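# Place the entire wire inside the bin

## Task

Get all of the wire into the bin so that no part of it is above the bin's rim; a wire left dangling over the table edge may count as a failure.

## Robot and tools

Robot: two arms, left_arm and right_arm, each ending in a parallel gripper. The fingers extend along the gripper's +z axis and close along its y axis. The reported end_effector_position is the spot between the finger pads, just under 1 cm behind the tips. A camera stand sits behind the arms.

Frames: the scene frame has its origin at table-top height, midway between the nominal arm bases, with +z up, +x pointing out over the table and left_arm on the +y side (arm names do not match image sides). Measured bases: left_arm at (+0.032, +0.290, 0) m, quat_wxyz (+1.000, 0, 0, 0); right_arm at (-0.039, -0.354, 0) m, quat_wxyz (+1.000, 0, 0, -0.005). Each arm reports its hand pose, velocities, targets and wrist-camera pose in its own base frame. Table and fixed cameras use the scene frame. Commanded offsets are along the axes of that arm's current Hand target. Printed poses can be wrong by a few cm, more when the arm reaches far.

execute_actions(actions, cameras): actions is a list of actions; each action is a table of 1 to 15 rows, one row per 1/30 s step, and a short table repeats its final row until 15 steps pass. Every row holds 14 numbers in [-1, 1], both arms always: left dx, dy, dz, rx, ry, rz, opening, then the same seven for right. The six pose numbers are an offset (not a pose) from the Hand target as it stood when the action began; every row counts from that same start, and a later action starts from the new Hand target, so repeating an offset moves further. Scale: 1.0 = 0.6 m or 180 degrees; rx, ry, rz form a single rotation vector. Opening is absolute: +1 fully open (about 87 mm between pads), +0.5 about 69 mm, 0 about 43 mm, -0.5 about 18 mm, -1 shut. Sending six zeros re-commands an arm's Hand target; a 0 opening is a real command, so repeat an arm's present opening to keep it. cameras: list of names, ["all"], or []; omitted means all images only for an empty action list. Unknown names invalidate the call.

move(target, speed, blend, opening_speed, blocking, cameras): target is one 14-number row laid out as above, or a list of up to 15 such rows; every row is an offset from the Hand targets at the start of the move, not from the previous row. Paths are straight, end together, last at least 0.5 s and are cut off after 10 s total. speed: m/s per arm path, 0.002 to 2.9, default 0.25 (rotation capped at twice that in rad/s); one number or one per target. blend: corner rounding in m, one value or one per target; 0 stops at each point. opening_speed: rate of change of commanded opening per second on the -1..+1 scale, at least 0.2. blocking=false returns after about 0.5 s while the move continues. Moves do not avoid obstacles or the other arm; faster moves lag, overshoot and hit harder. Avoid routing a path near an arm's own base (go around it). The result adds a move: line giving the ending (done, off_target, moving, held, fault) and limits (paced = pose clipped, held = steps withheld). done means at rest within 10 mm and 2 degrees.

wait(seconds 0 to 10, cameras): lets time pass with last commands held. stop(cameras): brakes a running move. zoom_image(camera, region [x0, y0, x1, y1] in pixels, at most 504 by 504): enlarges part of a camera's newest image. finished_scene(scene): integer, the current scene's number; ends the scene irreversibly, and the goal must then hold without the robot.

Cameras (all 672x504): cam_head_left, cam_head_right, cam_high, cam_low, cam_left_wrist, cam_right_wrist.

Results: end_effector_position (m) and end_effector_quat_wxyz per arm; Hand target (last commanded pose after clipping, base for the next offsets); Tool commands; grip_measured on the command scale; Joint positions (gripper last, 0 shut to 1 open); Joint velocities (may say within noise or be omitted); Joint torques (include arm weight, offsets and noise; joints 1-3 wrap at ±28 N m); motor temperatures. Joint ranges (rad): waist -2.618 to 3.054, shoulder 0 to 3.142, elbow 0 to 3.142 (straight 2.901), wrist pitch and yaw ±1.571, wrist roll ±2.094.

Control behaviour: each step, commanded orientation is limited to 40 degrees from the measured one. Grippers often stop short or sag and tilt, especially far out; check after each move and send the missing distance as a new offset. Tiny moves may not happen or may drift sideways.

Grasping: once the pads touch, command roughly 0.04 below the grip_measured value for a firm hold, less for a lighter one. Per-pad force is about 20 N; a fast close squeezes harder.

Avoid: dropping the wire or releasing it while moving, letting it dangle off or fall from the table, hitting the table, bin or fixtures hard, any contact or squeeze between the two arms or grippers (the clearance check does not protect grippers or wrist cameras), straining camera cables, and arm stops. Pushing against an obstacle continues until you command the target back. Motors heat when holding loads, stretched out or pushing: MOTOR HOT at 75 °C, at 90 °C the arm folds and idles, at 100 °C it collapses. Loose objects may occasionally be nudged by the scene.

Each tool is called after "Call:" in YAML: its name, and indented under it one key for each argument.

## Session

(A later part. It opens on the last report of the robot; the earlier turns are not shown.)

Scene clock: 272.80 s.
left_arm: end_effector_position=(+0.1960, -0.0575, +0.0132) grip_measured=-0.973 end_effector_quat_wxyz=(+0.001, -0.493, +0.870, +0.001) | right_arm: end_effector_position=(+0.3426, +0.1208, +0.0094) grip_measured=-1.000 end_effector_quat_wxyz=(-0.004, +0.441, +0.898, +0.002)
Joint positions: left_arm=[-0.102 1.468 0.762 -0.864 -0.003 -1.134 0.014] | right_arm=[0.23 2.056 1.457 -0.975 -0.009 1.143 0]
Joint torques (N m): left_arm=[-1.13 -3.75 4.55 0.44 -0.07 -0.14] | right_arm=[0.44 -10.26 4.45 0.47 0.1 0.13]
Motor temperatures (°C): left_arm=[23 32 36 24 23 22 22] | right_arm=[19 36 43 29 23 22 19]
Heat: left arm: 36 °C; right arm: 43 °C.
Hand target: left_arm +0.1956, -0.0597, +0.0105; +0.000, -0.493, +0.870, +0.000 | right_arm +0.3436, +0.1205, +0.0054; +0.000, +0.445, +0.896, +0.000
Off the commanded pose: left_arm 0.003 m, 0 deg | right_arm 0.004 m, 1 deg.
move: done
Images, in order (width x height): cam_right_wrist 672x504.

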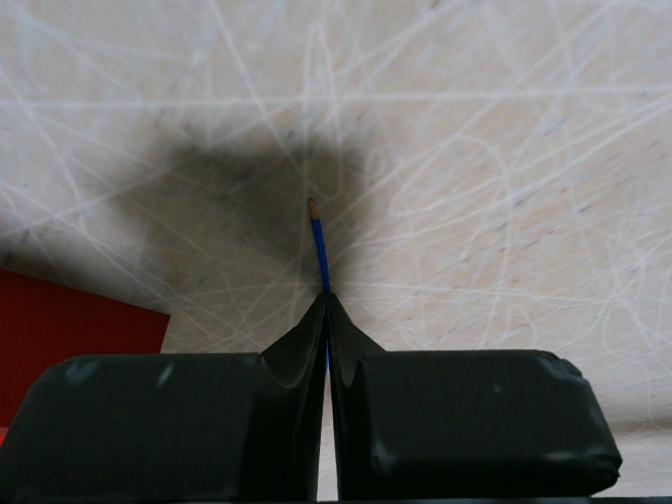

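Call:
move:
  target: [0,0,-0.26,0,0,0,-1,0,0,-0.26,0,0,0,-1]
  cameras: ["all"]
  speed: 0.12

Scene clock: 280.73 s.
left_arm: end_effector_position=(+0.1953, -0.0575, +0.1621) grip_measured=-0.973 end_effector_quat_wxyz=(-0.002, -0.493, +0.870, +0.003) | right_arm: end_effector_position=(+0.3399, +0.1202, +0.1497) grip_measured=-1.000 end_effector_quat_wxyz=(-0.016, +0.441, +0.897, -0.007)
Joint positions: left_arm=[-0.102 1.38 1.295 -1.491 -0.003 -1.134 0.014] | right_arm=[0.23 2.027 1.976 -1.554 -0.009 1.144 0]
Joint torques (N m): left_arm=[-1.21 -3.99 6.9 0.17 -0.09 -0.17] | right_arm=[0.43 -11.85 8.55 0.11 0.1 0.13]
Heat: left arm: 36 °C; right arm: 42 °C.
Hand target: left_arm +0.1958, -0.0598, +0.1666; +0.000, -0.493, +0.870, +0.000 | right_arm +0.3436, +0.1203, +0.1614; +0.000, +0.445, +0.896, +0.001
Off the commanded pose: left_arm 0.005 m, 0 deg | right_arm 0.012 m, 2 deg.
move: off_target (right_arm)

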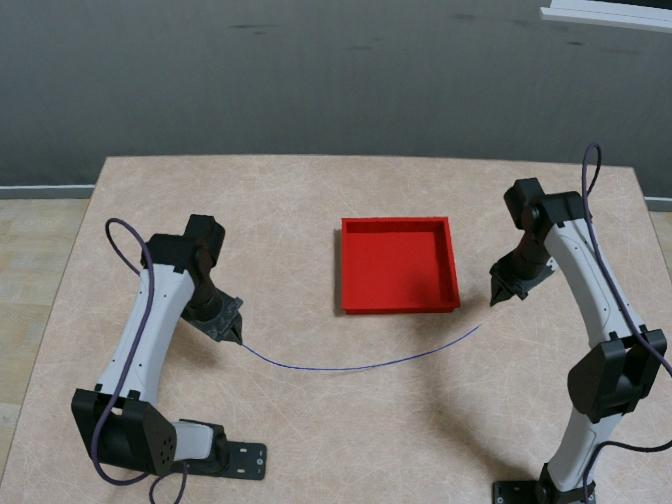

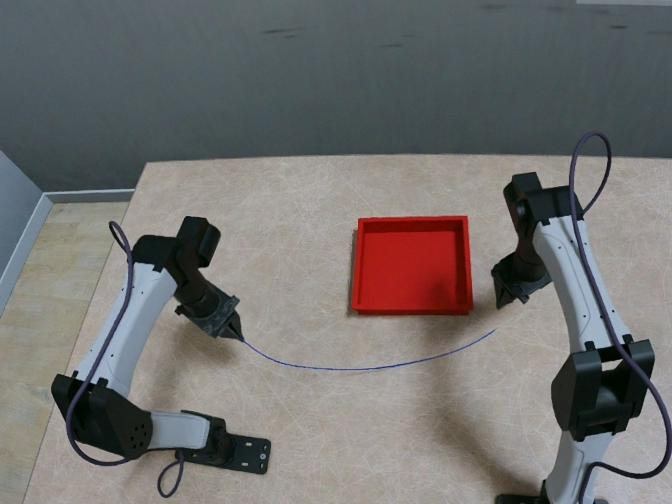

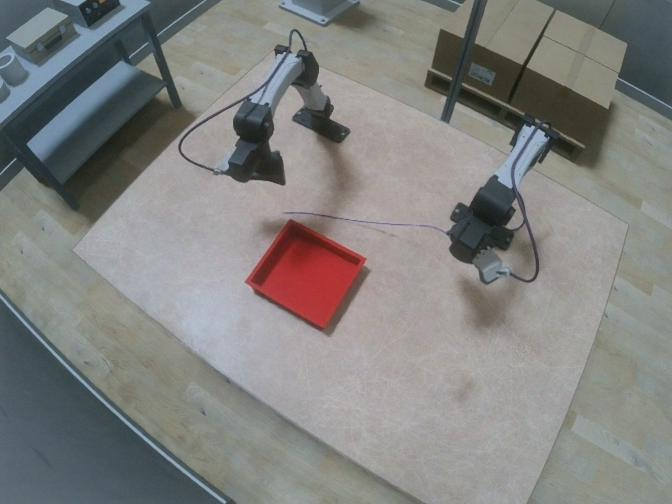

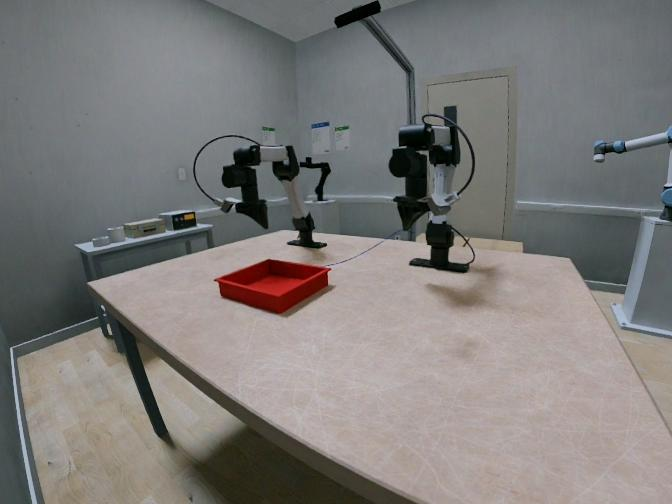

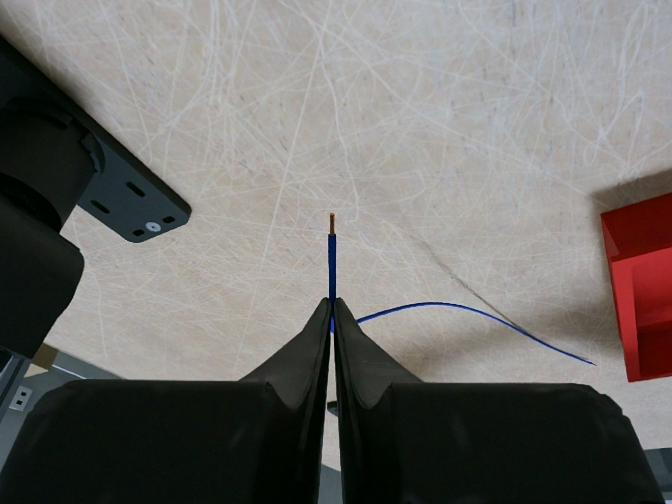

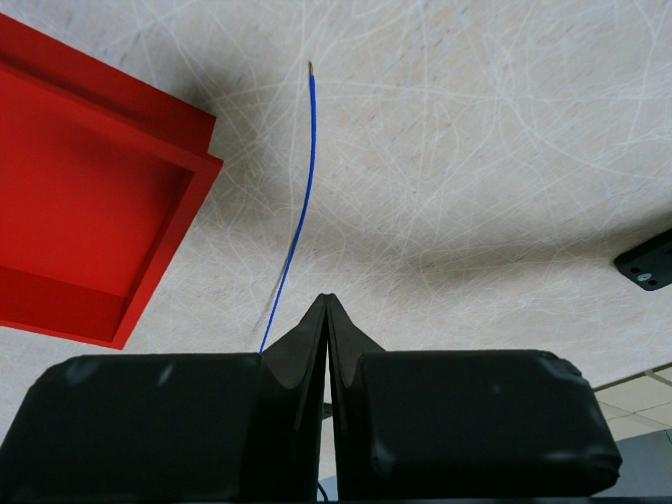

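Call:
move:
  target: [0,0,0.2585,0,0,0,-1,0,0,0.119,0,0,0,-0.4]
  cameras: ["cam_right_wrist"]
  speed: 0.12

Scene clock: 290.60 s.
left_arm: end_effector_position=(+0.1956, -0.0575, +0.0142) grip_measured=-0.973 end_effector_quat_wxyz=(+0.001, -0.493, +0.870, +0.001) | right_arm: end_effector_position=(+0.3401, +0.1202, +0.0794) grip_measured=-0.400 end_effector_quat_wxyz=(-0.021, +0.441, +0.897, -0.011)
Joint positions: left_arm=[-0.102 1.465 0.764 -0.87 -0.003 -1.134 0.014] | right_arm=[0.23 2.027 1.695 -1.286 -0.009 1.144 0.3]
Joint torques (N m): left_arm=[-1.06 -3.54 4.48 0.49 -0.09 -0.16] | right_arm=[0.43 -14.48 4.85 0.36 0.09 0.13]
Heat: left arm: 36 °C; right arm: 42 °C.
Hand target: left_arm +0.1957, -0.0597, +0.0115; +0.000, -0.493, +0.870, +0.000 | right_arm +0.3436, +0.1204, +0.0900; +0.000, +0.445, +0.896, +0.001
Off the commanded pose: left_arm 0.004 m, 0 deg | right_arm 0.011 m, 3 deg.
move: off_target (right_arm)
Images, in order (width x height): cam_right_wrist 672x504.

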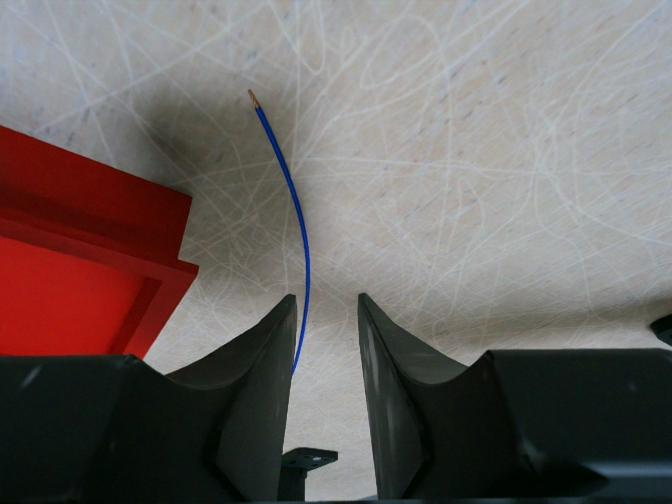

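Call:
move:
  target: [0,0,0,0,0,0,-1,0,0.031,0.1,0,0,-0.069,-0.4]
  cameras: ["cam_right_wrist"]
  speed: 0.12

Scene clock: 297.80 s.
left_arm: end_effector_position=(+0.1957, -0.0575, +0.0142) grip_measured=-0.973 end_effector_quat_wxyz=(+0.001, -0.493, +0.870, +0.001) | right_arm: end_effector_position=(+0.3572, +0.1306, +0.0348) grip_measured=-0.400 end_effector_quat_wxyz=(-0.004, +0.352, +0.936, +0.002)
Joint positions: left_arm=[-0.102 1.465 0.764 -0.869 -0.003 -1.134 0.014] | right_arm=[0.256 2.116 1.654 -1.113 -0.009 0.975 0.3]
Joint torques (N m): left_arm=[-1.09 -3.67 4.59 0.45 -0.08 -0.13] | right_arm=[0.85 -10.51 5.09 0.48 0.09 -0.05]
Heat: left arm: 36 °C; right arm: 42 °C.
Hand target: left_arm +0.1957, -0.0597, +0.0115; +0.000, -0.493, +0.870, +0.000 | right_arm +0.3583, +0.1318, +0.0300; +0.000, +0.345, +0.939, +0.001
Off the commanded pose: left_arm 0.004 m, 0 deg | right_arm 0.005 m, 1 deg.
move: done
Images, in order (width x height): cam_right_wrist 672x504.

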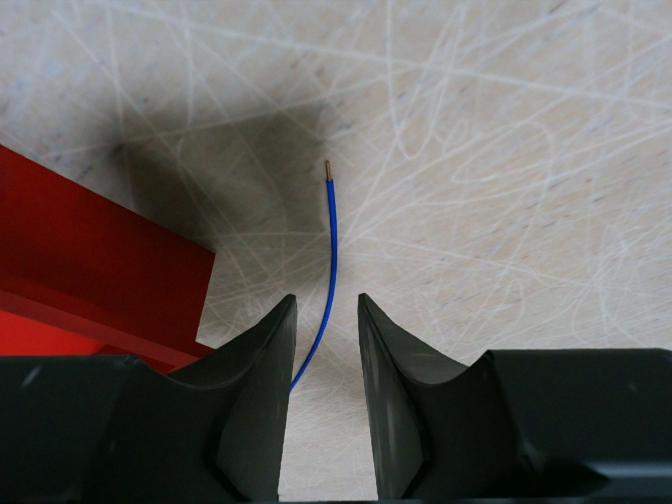

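Call:
move:
  target: [0,0,0,0,0,0,-1,0,-0.004,0.041,0,0,0,-0.4]
  speed: 0.05

Call:
move:
  target: [0,0,0,0,0,0,-1,0,0,0.006,0,0,0,-0.4]
  speed: 0.03
  cameras: ["cam_right_wrist"]

Call:
zoom_image:
  camera: "cam_right_wrist"
  region: [230, 200, 430, 350]

Scene clock: 306.17 s.
left_arm: end_effector_position=(+0.1957, -0.0575, +0.0142) grip_measured=-0.973 end_effector_quat_wxyz=(+0.001, -0.493, +0.870, +0.001) | right_arm: end_effector_position=(+0.3554, +0.1301, +0.0106) grip_measured=-0.400 end_effector_quat_wxyz=(-0.004, +0.350, +0.937, +0.003)
Joint positions: left_arm=[-0.102 1.465 0.764 -0.869 -0.003 -1.134 0.014] | right_arm=[0.256 2.133 1.583 -1.023 -0.009 0.971 0.3]
Joint torques (N m): left_arm=[-1.07 -3.7 4.57 0.46 -0.1 -0.17] | right_arm=[0.58 -10.47 4.96 0.47 0.1 -0.05]
Heat: left arm: 36 °C; right arm: 41 °C.
Hand target: left_arm +0.1957, -0.0597, +0.0115; +0.000, -0.493, +0.870, +0.000 | right_arm +0.3567, +0.1300, +0.0053; +0.000, +0.345, +0.939, +0.000
Off the commanded pose: left_arm 0.004 m, 0 deg | right_arm 0.005 m, 1 deg.
move: done

Scene clock: 306.93 s.
left_arm: end_effector_position=(+0.1957, -0.0575, +0.0142) grip_measured=-0.973 end_effector_quat_wxyz=(+0.001, -0.493, +0.870, +0.001) | right_arm: end_effector_position=(+0.3561, +0.1302, +0.0088) grip_measured=-0.400 end_effector_quat_wxyz=(-0.002, +0.350, +0.937, +0.004)
Joint positions: left_arm=[-0.102 1.465 0.764 -0.869 -0.003 -1.134 0.014] | right_arm=[0.256 2.133 1.576 -1.011 -0.009 0.971 0.3]
Joint torques (N m): left_arm=[-1.07 -3.7 4.7 0.47 -0.08 -0.16] | right_arm=[0.57 -10.03 4.85 0.5 0.09 -0.04]
Heat: left arm: 36 °C; right arm: 41 °C.
Hand target: left_arm +0.1957, -0.0597, +0.0115; +0.000, -0.493, +0.870, +0.000 | right_arm +0.3567, +0.1300, +0.0018; +0.000, +0.345, +0.939, +0.000
Off the commanded pose: left_arm 0.004 m, 0 deg | right_arm 0.007 m, 1 deg.
move: done
Images, in order (width x height): cam_right_wrist 672x504.

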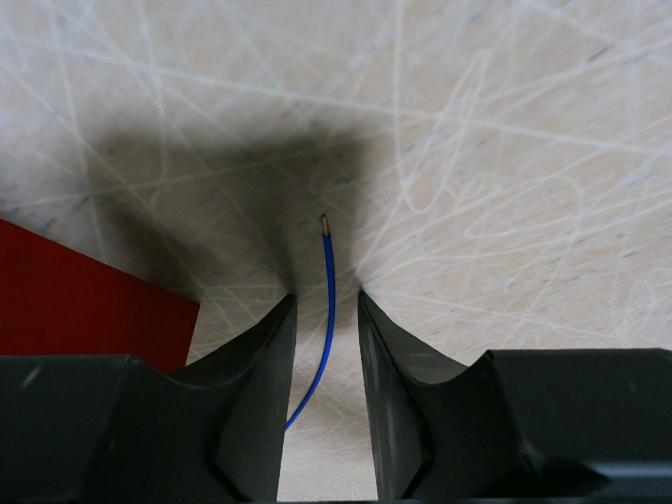

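Scaled by 2.520.

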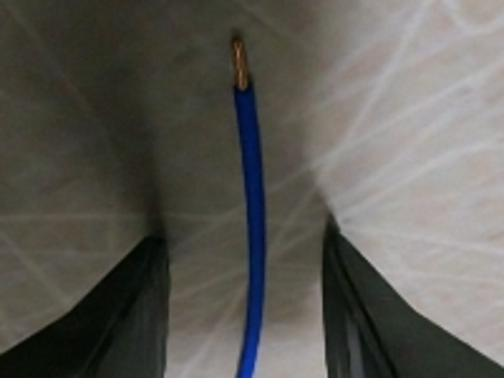

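Call:
move:
  target: [0,0,0,0,0,0,-1,0,0,0.005,0,0,0,-0.4]
  speed: 0.03
  cameras: ["cam_right_wrist"]

Call:
zoom_image:
  camera: "cam_right_wrist"
  region: [230, 200, 430, 350]

Scene clock: 310.37 s.
left_arm: end_effector_position=(+0.1957, -0.0575, +0.0142) grip_measured=-0.973 end_effector_quat_wxyz=(+0.001, -0.493, +0.870, +0.001) | right_arm: end_effector_position=(+0.3576, +0.1306, +0.0078) grip_measured=-0.400 end_effector_quat_wxyz=(+0.001, +0.350, +0.937, +0.006)
Joint positions: left_arm=[-0.102 1.465 0.764 -0.869 -0.003 -1.134 0.014] | right_arm=[0.256 2.134 1.574 -1.002 -0.009 0.971 0.3]
Joint torques (N m): left_arm=[-1.03 -3.62 4.52 0.45 -0.09 -0.13] | right_arm=[0.59 -9.73 4.45 0.53 0.1 -0.04]
Heat: left arm: 36 °C; right arm: 41 °C.
Hand target: left_arm +0.1957, -0.0597, +0.0115; +0.000, -0.493, +0.870, +0.000 | right_arm +0.3567, +0.1300, -0.0012; +0.000, +0.345, +0.939, +0.001
Off the commanded pose: left_arm 0.004 m, 0 deg | right_arm 0.009 m, 1 deg.
move: done
Images, in order (width x height): cam_right_wrist 672x504.

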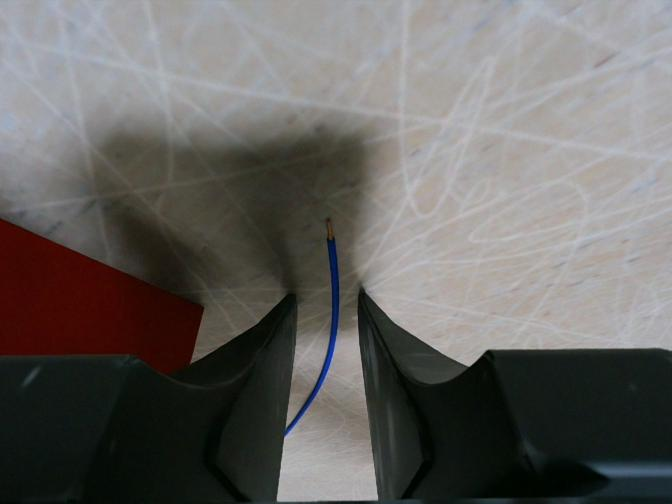

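Scaled by 2.520.

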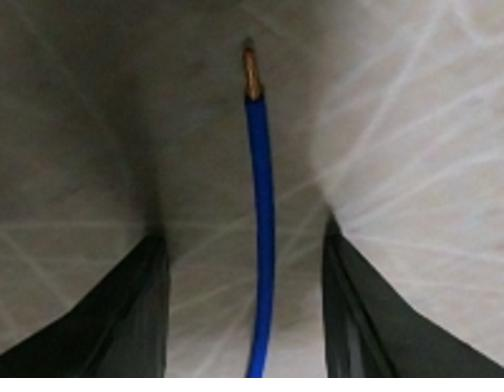

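Call:
move:
  target: [0,0,0,0,0,0,-1,0,0,-0.001,0,0,0,-1]
  speed: 0.03
  cameras: ["cam_right_wrist"]
  opening_speed: 0.8

Call:
zoom_image:
  camera: "cam_right_wrist"
  region: [230, 200, 430, 350]

Scene clock: 315.00 s.
left_arm: end_effector_position=(+0.1957, -0.0575, +0.0142) grip_measured=-0.973 end_effector_quat_wxyz=(+0.001, -0.493, +0.870, +0.001) | right_arm: end_effector_position=(+0.3575, +0.1306, +0.0078) grip_measured=-0.972 end_effector_quat_wxyz=(+0.001, +0.349, +0.937, +0.006)
Joint positions: left_arm=[-0.102 1.465 0.764 -0.869 -0.003 -1.134 0.014] | right_arm=[0.256 2.134 1.574 -1.002 -0.009 0.97 0.014]
Joint torques (N m): left_arm=[-1.07 -3.59 4.56 0.48 -0.07 -0.17] | right_arm=[0.58 -9.78 4.57 0.49 0.1 -0.04]
Heat: left arm: 36 °C; right arm: 40 °C.
Hand target: left_arm +0.1957, -0.0597, +0.0115; +0.000, -0.493, +0.870, +0.000 | right_arm +0.3567, +0.1300, -0.0006; +0.000, +0.345, +0.939, +0.001
Off the commanded pose: left_arm 0.004 m, 0 deg | right_arm 0.009 m, 1 deg.
move: done
Images, in order (width x height): cam_right_wrist 672x504.

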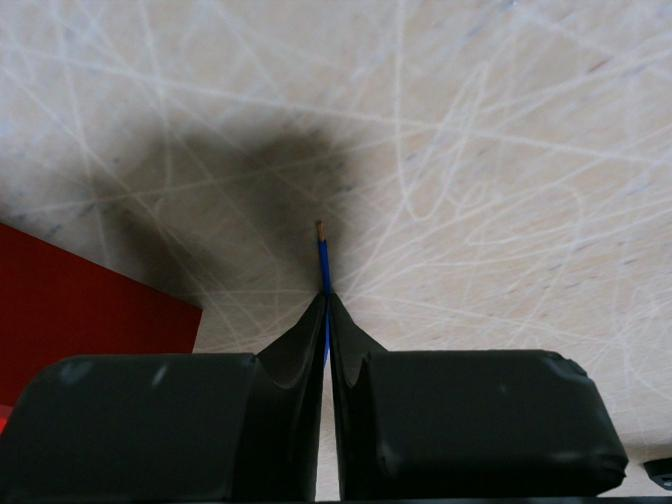

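Scaled by 2.520.

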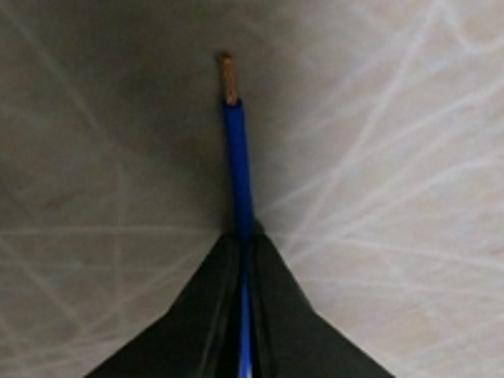

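Call:
move:
  target:
    - [0,0,-0.2225,0,0,0,-1,0,0,-0.251,0,0,0,-1]
    - [0.0388,-0.292,-0.2225,0.0631,-0.0358,0.1614,-1,-0.17,0.07,-0.251,-0.0265,-0.0665,-0.135,-1]
  cameras: ["all"]
  speed: 0.15

Scene clock: 438.43 s.
left_arm: end_effector_position=(+0.3277, -0.1666, +0.1417) grip_measured=-0.973 end_effector_quat_wxyz=(+0.085, -0.262, +0.960, -0.054) | right_arm: end_effector_position=(+0.4570, +0.0994, +0.1472) grip_measured=-0.972 end_effector_quat_wxyz=(+0.118, +0.140, +0.983, +0.012)
Joint positions: left_arm=[-0.389 1.839 1.692 -1.223 -0.018 -0.92 0.014] | right_arm=[0.195 2.445 2.684 -1.578 0.056 0.47 0.014]
Joint torques (N m): left_arm=[-0.72 -7.86 7.72 0.81 -0.2 0.05] | right_arm=[-0.21 -12.25 8.51 0.69 0.12 -0.07]
Motor temperatures (°C): left_arm=[23 31 35 22 22 22 23] | right_arm=[18 38 37 27 23 22 20]
Heat: left arm: 35 °C; right arm: 38 °C.
Hand target: left_arm +0.3342, -0.1697, +0.1449; +0.096, -0.256, +0.960, -0.058 | right_arm +0.4617, +0.0957, +0.1499; +0.111, +0.138, +0.984, +0.004
Off the commanded pose: left_arm 0.008 m, 1 deg | right_arm 0.007 m, 1 deg.
joint sent to its limit (right arm) — joint 4 (wrist pitch), lower limit. The joint targets still meet the commanded pose.
move: done

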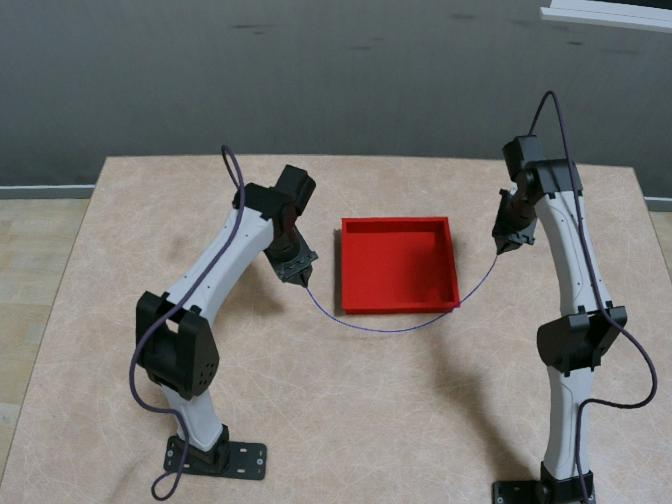

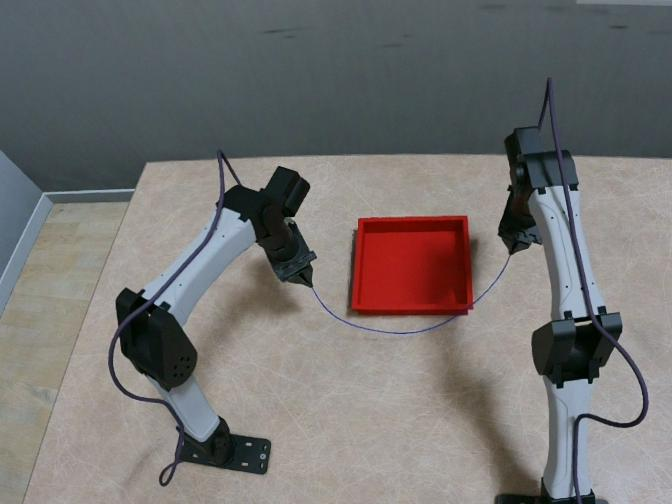

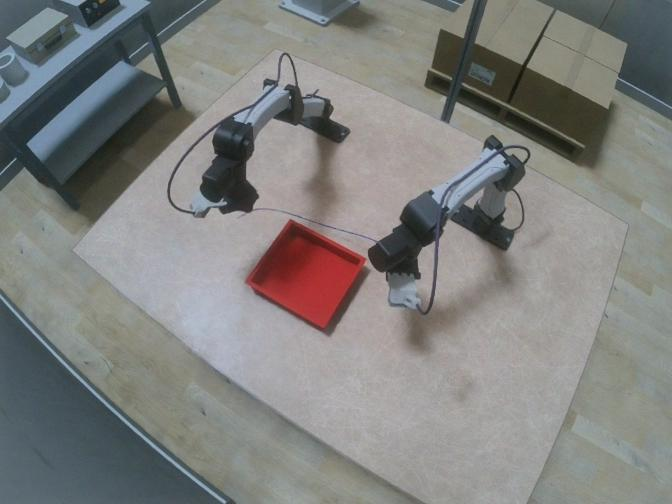

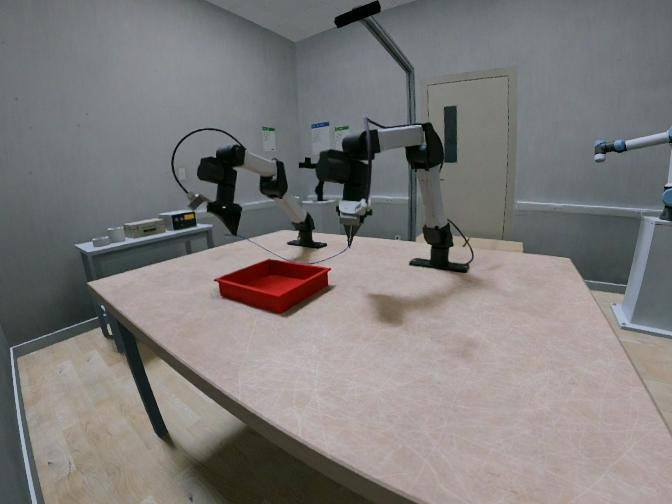

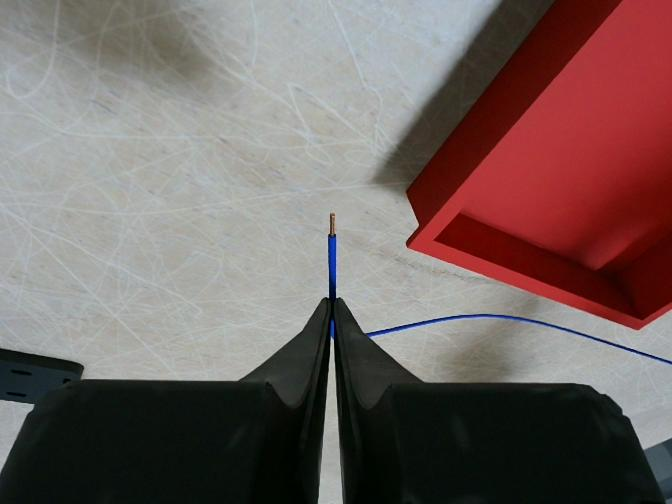

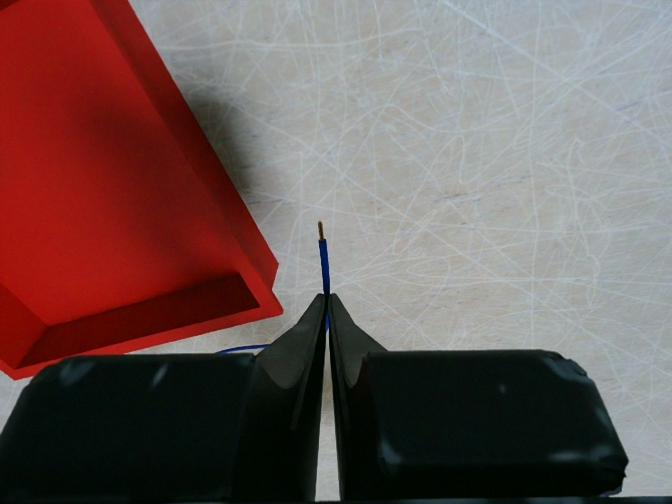

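Call:
move:
  target: [-0.108,-0.2735,0.0365,0.0631,-0.0358,0.1614,-1,-0.1837,-0.0058,0.015,-0.0265,-0.0665,-0.135,-1]
  cameras: ["all"]
  speed: 0.12

Scene clock: 456.27 s.
left_arm: end_effector_position=(+0.4702, -0.2723, +0.1579) grip_measured=-0.973 end_effector_quat_wxyz=(+0.218, -0.012, +0.968, -0.125) | right_arm: end_effector_position=(+0.5553, +0.0631, +0.1590) grip_measured=-0.972 end_effector_quat_wxyz=(+0.289, -0.073, +0.955, +0.007)
Joint positions: left_arm=[-0.484 2.54 2.844 -1.367 0.012 -0.512 0.014] | right_arm=[0.119 2.543 2.834 -1.276 0.011 -0.037 0.014]
Joint torques (N m): left_arm=[-1.06 -12.31 7.42 1.36 0.02 0] | right_arm=[-0.27 -13.11 8.87 1.58 -0.08 -0.06]
Heat: left arm: 36 °C; right arm: 42 °C.
Hand target: left_arm +0.4729, -0.2798, +0.1598; +0.185, +0.000, +0.976, -0.111 | right_arm +0.5660, +0.0620, +0.1651; +0.216, -0.077, +0.973, +0.006
Off the commanded pose: left_arm 0.008 m, 4 deg | right_arm 0.012 m, 9 deg.
elbow stopped short (right arm): the move would have taken joint 3 (elbow) straighter than the controller allows.
elbow stopped short (left arm): the move would have taken joint 3 (elbow) straighter than the controller allows.
move: off_target (left_arm, right_arm)

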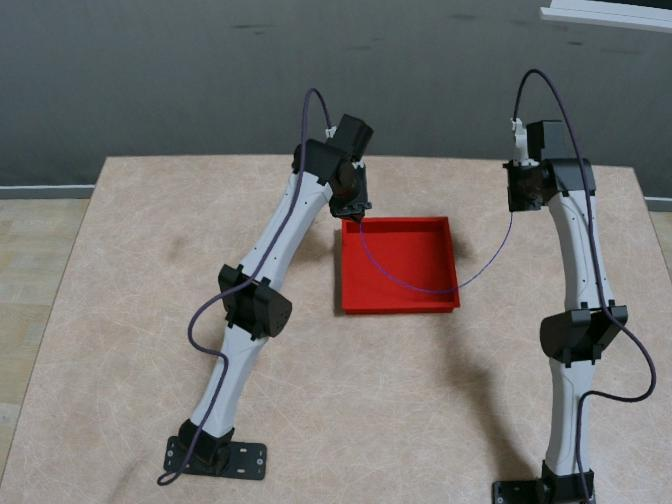

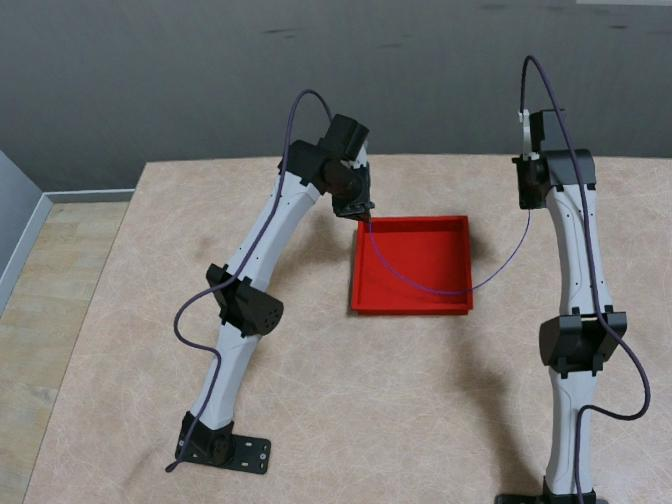

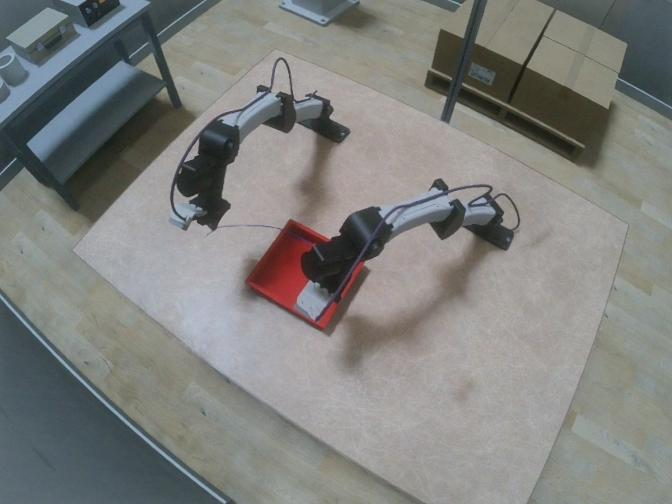

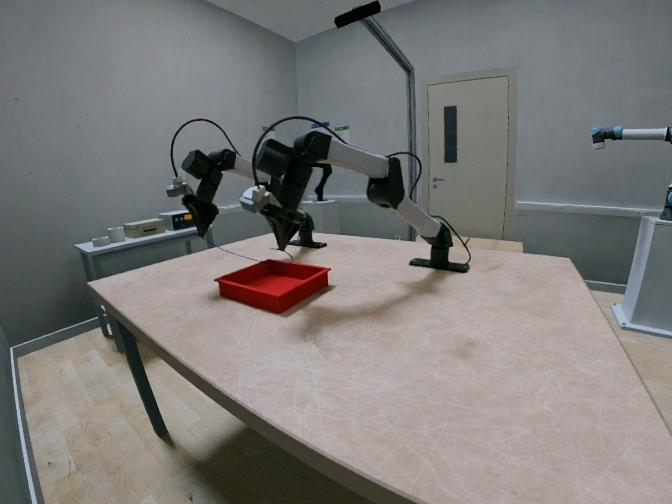

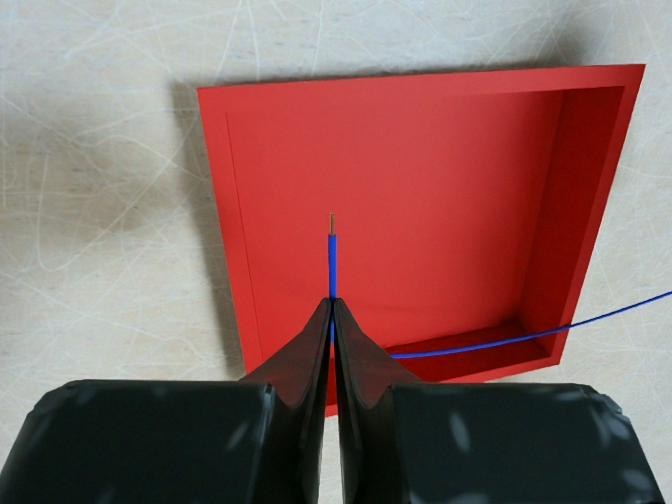

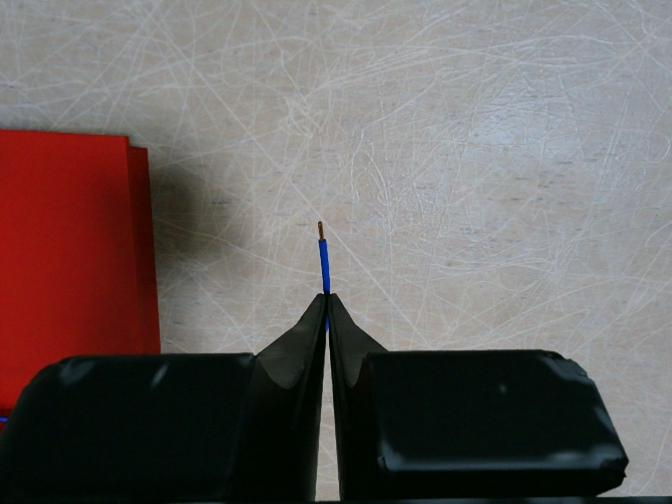

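Call:
move:
  target: [0.0602,0.0361,0.1508,0,0,0,-1,0.021,0.001,0.045,0,0,0,-1]
  cameras: ["all"]
  speed: 0.1

Call:
zoom_image:
  camera: "cam_low"
  region: [160, 180, 412, 330]

Call:
zoom_image:
  camera: "cam_high"
  region: [150, 180, 402, 340]

Scene clock: 473.27 s.
left_arm: end_effector_position=(+0.4733, -0.2736, +0.0481) grip_measured=-0.973 end_effector_quat_wxyz=(+0.174, -0.008, +0.980, -0.100) | right_arm: end_effector_position=(+0.5573, +0.0634, +0.1295) grip_measured=-0.972 end_effector_quat_wxyz=(+0.263, -0.074, +0.962, +0.006)
Joint positions: left_arm=[-0.484 2.492 2.324 -0.999 0.012 -0.503 0.014] | right_arm=[0.119 2.598 2.834 -1.274 0.01 -0.038 0.014]
Joint torques (N m): left_arm=[-1.1 -16.28 5.49 1.17 0.02 0.01] | right_arm=[-0.28 -13.68 8.94 1.41 -0.07 -0.05]
Motor temperatures (°C): left_arm=[23 36 36 23 22 22 23] | right_arm=[18 42 41 28 23 22 20]
Heat: left arm: 36 °C; right arm: 42 °C.
Hand target: left_arm +0.4728, -0.2798, +0.0599; +0.185, +0.000, +0.976, -0.111 | right_arm +0.5660, +0.0621, +0.1352; +0.216, -0.077, +0.973, +0.006
Off the commanded pose: left_arm 0.013 m, 2 deg | right_arm 0.010 m, 6 deg.
elbow stopped short (right arm): the move would have taken joint 3 (elbow) straighter than the controller allows.
move: off_target (left_arm, right_arm)

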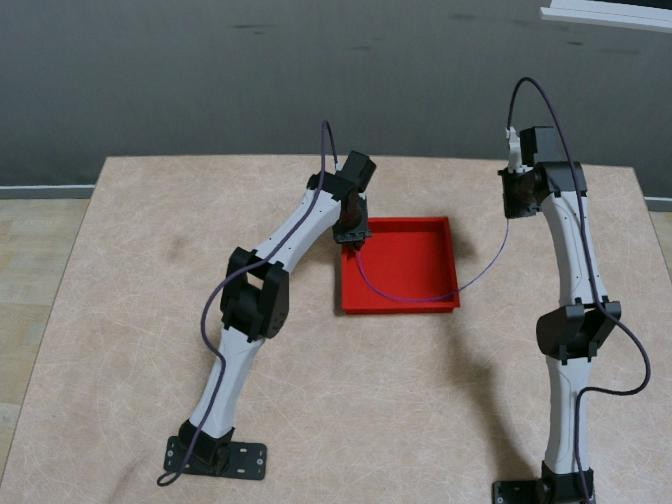

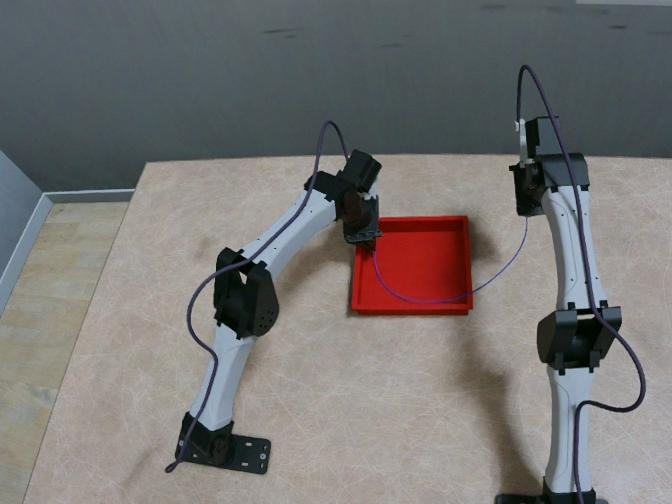

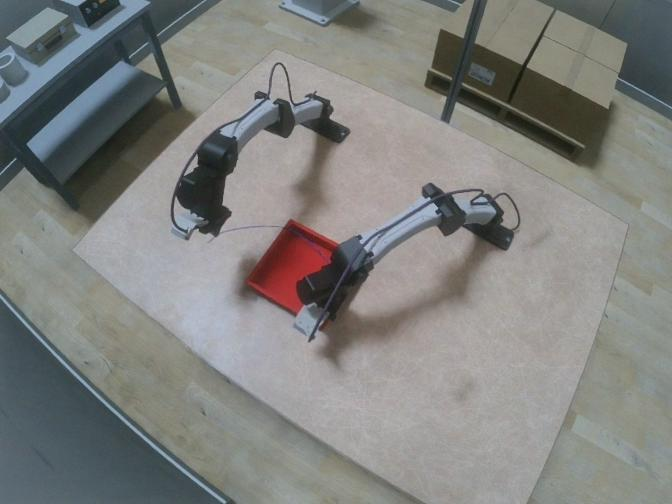

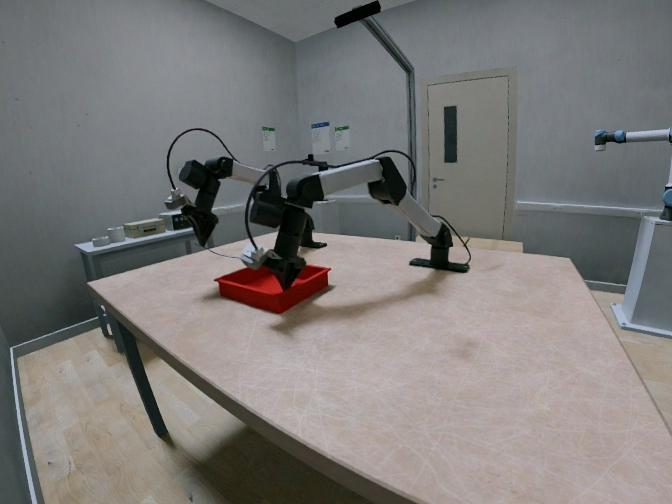

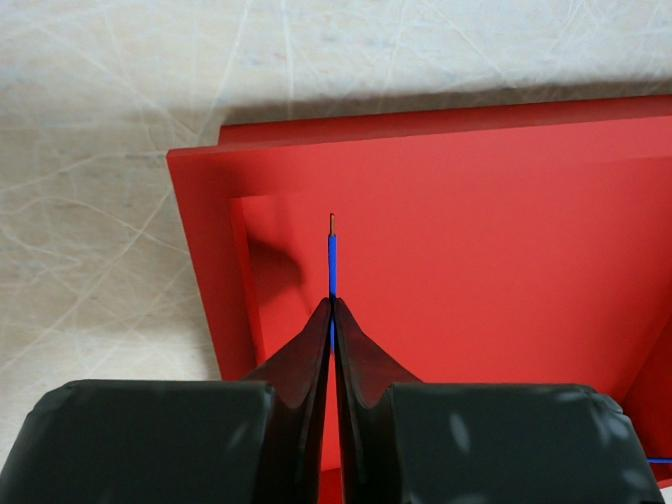

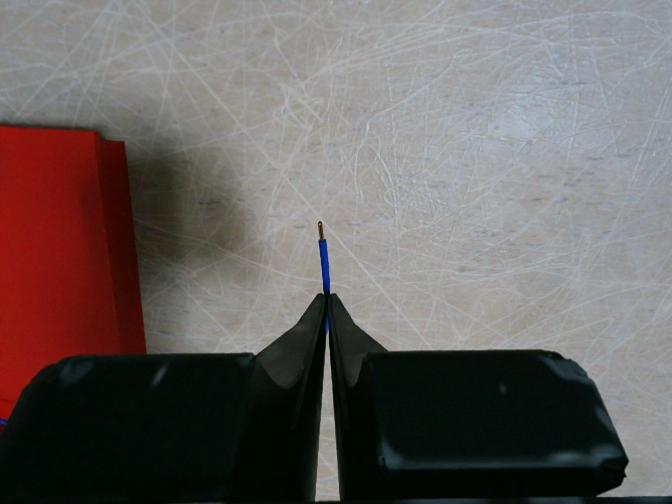

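Scaled by 2.000.

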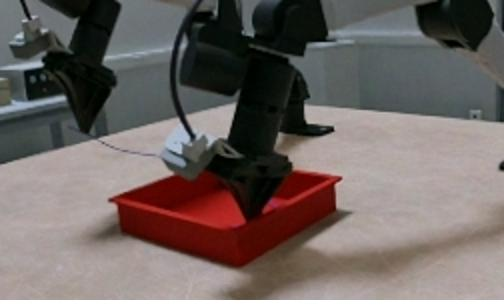

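Scaled by 2.000.

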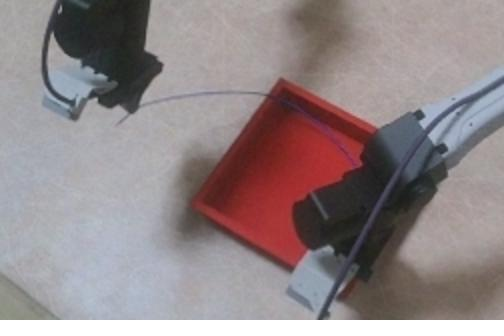

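Call:
move:
  target: [0.0132,0.0079,0.0332,0,0,0,-1,0.0252,0.1918,0.0203,0,0,0,-1]
  cameras: ["all"]
  speed: 0.1

Call:
zoom_image:
  camera: "cam_high"
  region: [150, 180, 402, 340]

Call:
zoom_image:
  camera: "cam_head_left"
  region: [300, 180, 552, 340]

Scene clock: 498.43 s.
left_arm: end_effector_position=(+0.4724, -0.2746, +0.0264) grip_measured=-0.973 end_effector_quat_wxyz=(+0.173, -0.007, +0.980, -0.101) | right_arm: end_effector_position=(+0.5338, +0.1741, +0.1112) grip_measured=-0.972 end_effector_quat_wxyz=(+0.249, -0.085, +0.965, +0.017)
Joint positions: left_arm=[-0.485 2.488 2.232 -0.912 0.015 -0.503 0.014] | right_arm=[0.332 2.632 2.834 -1.274 0.085 0.135 0.014]
Joint torques (N m): left_arm=[-0.91 -16.57 5.12 1.27 -0.04 0] | right_arm=[0.05 -13.83 9.03 1.24 0.09 0.1]
Motor temperatures (°C): left_arm=[23 42 36 23 22 22 23] | right_arm=[18 46 44 29 23 21 20]
Heat: left arm: 42 °C; right arm: 46 °C.
Hand target: left_arm +0.4728, -0.2799, +0.0380; +0.185, +0.000, +0.976, -0.111 | right_arm +0.5401, +0.1740, +0.1155; +0.216, -0.077, +0.973, +0.006
Off the commanded pose: left_arm 0.013 m, 2 deg | right_arm 0.008 m, 4 deg.
elbow stopped short (right arm): the move would have taken joint 3 (elbow) straighter than the controller allows.
move: off_target (left_arm, right_arm)

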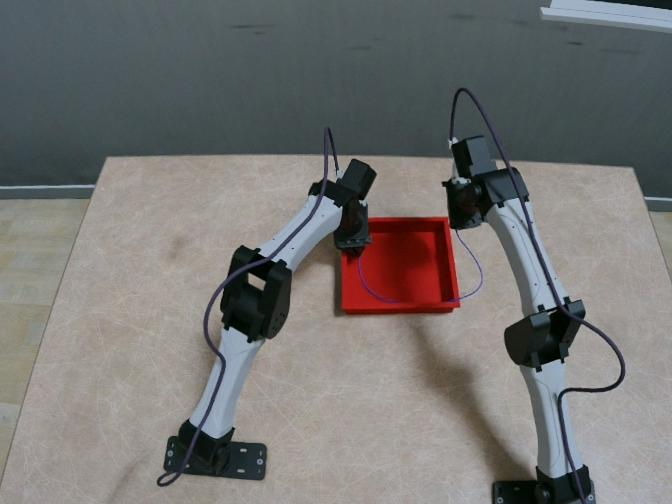

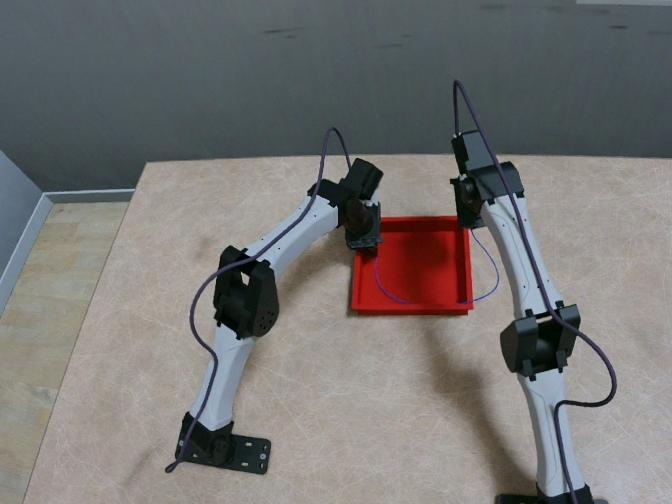

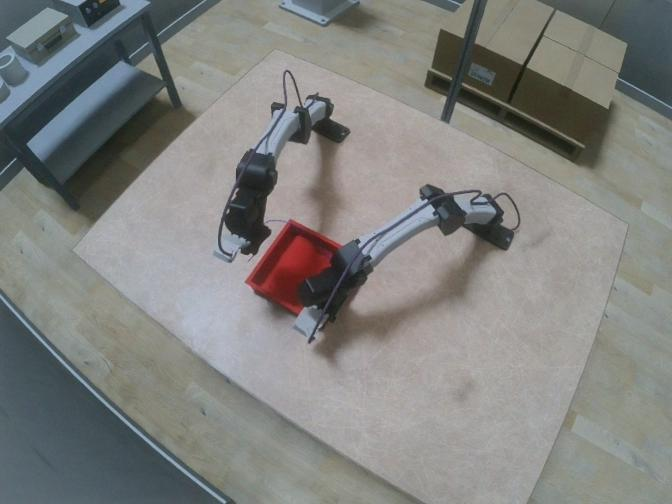

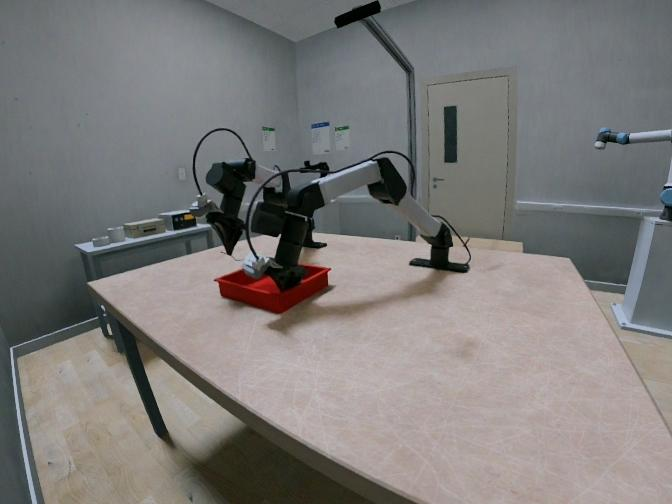

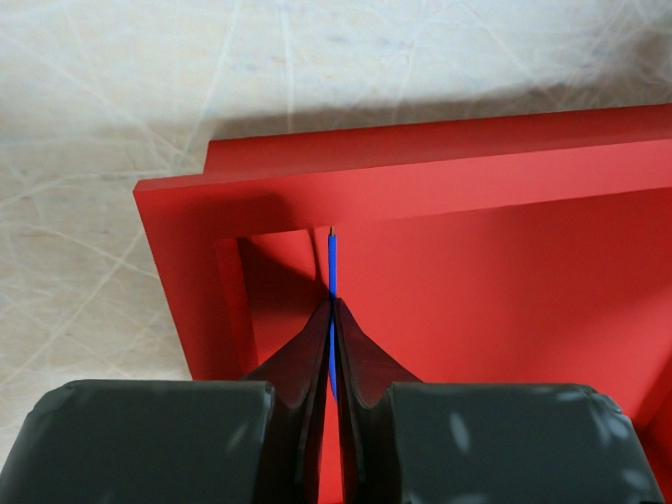

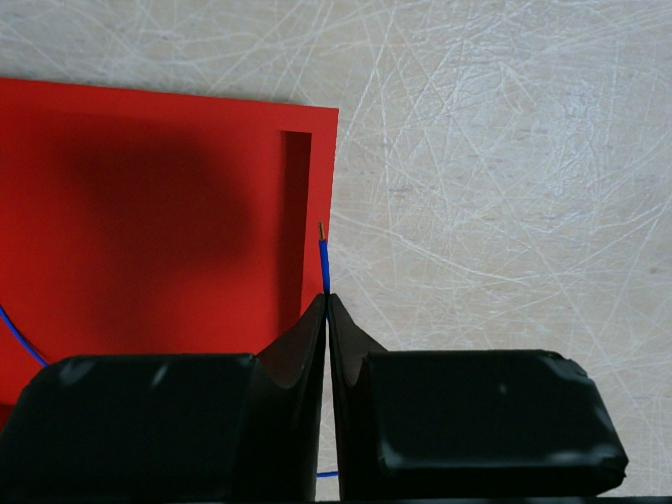

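Scaled by 2.000.

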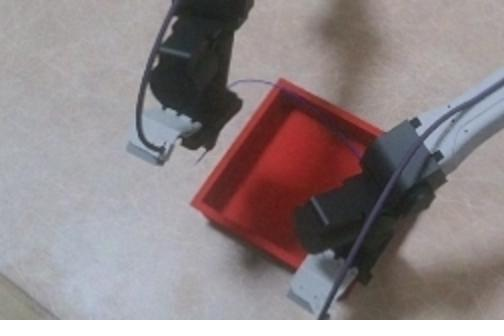

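Scaled by 2.000.

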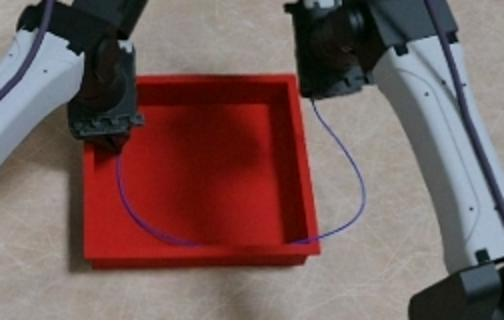

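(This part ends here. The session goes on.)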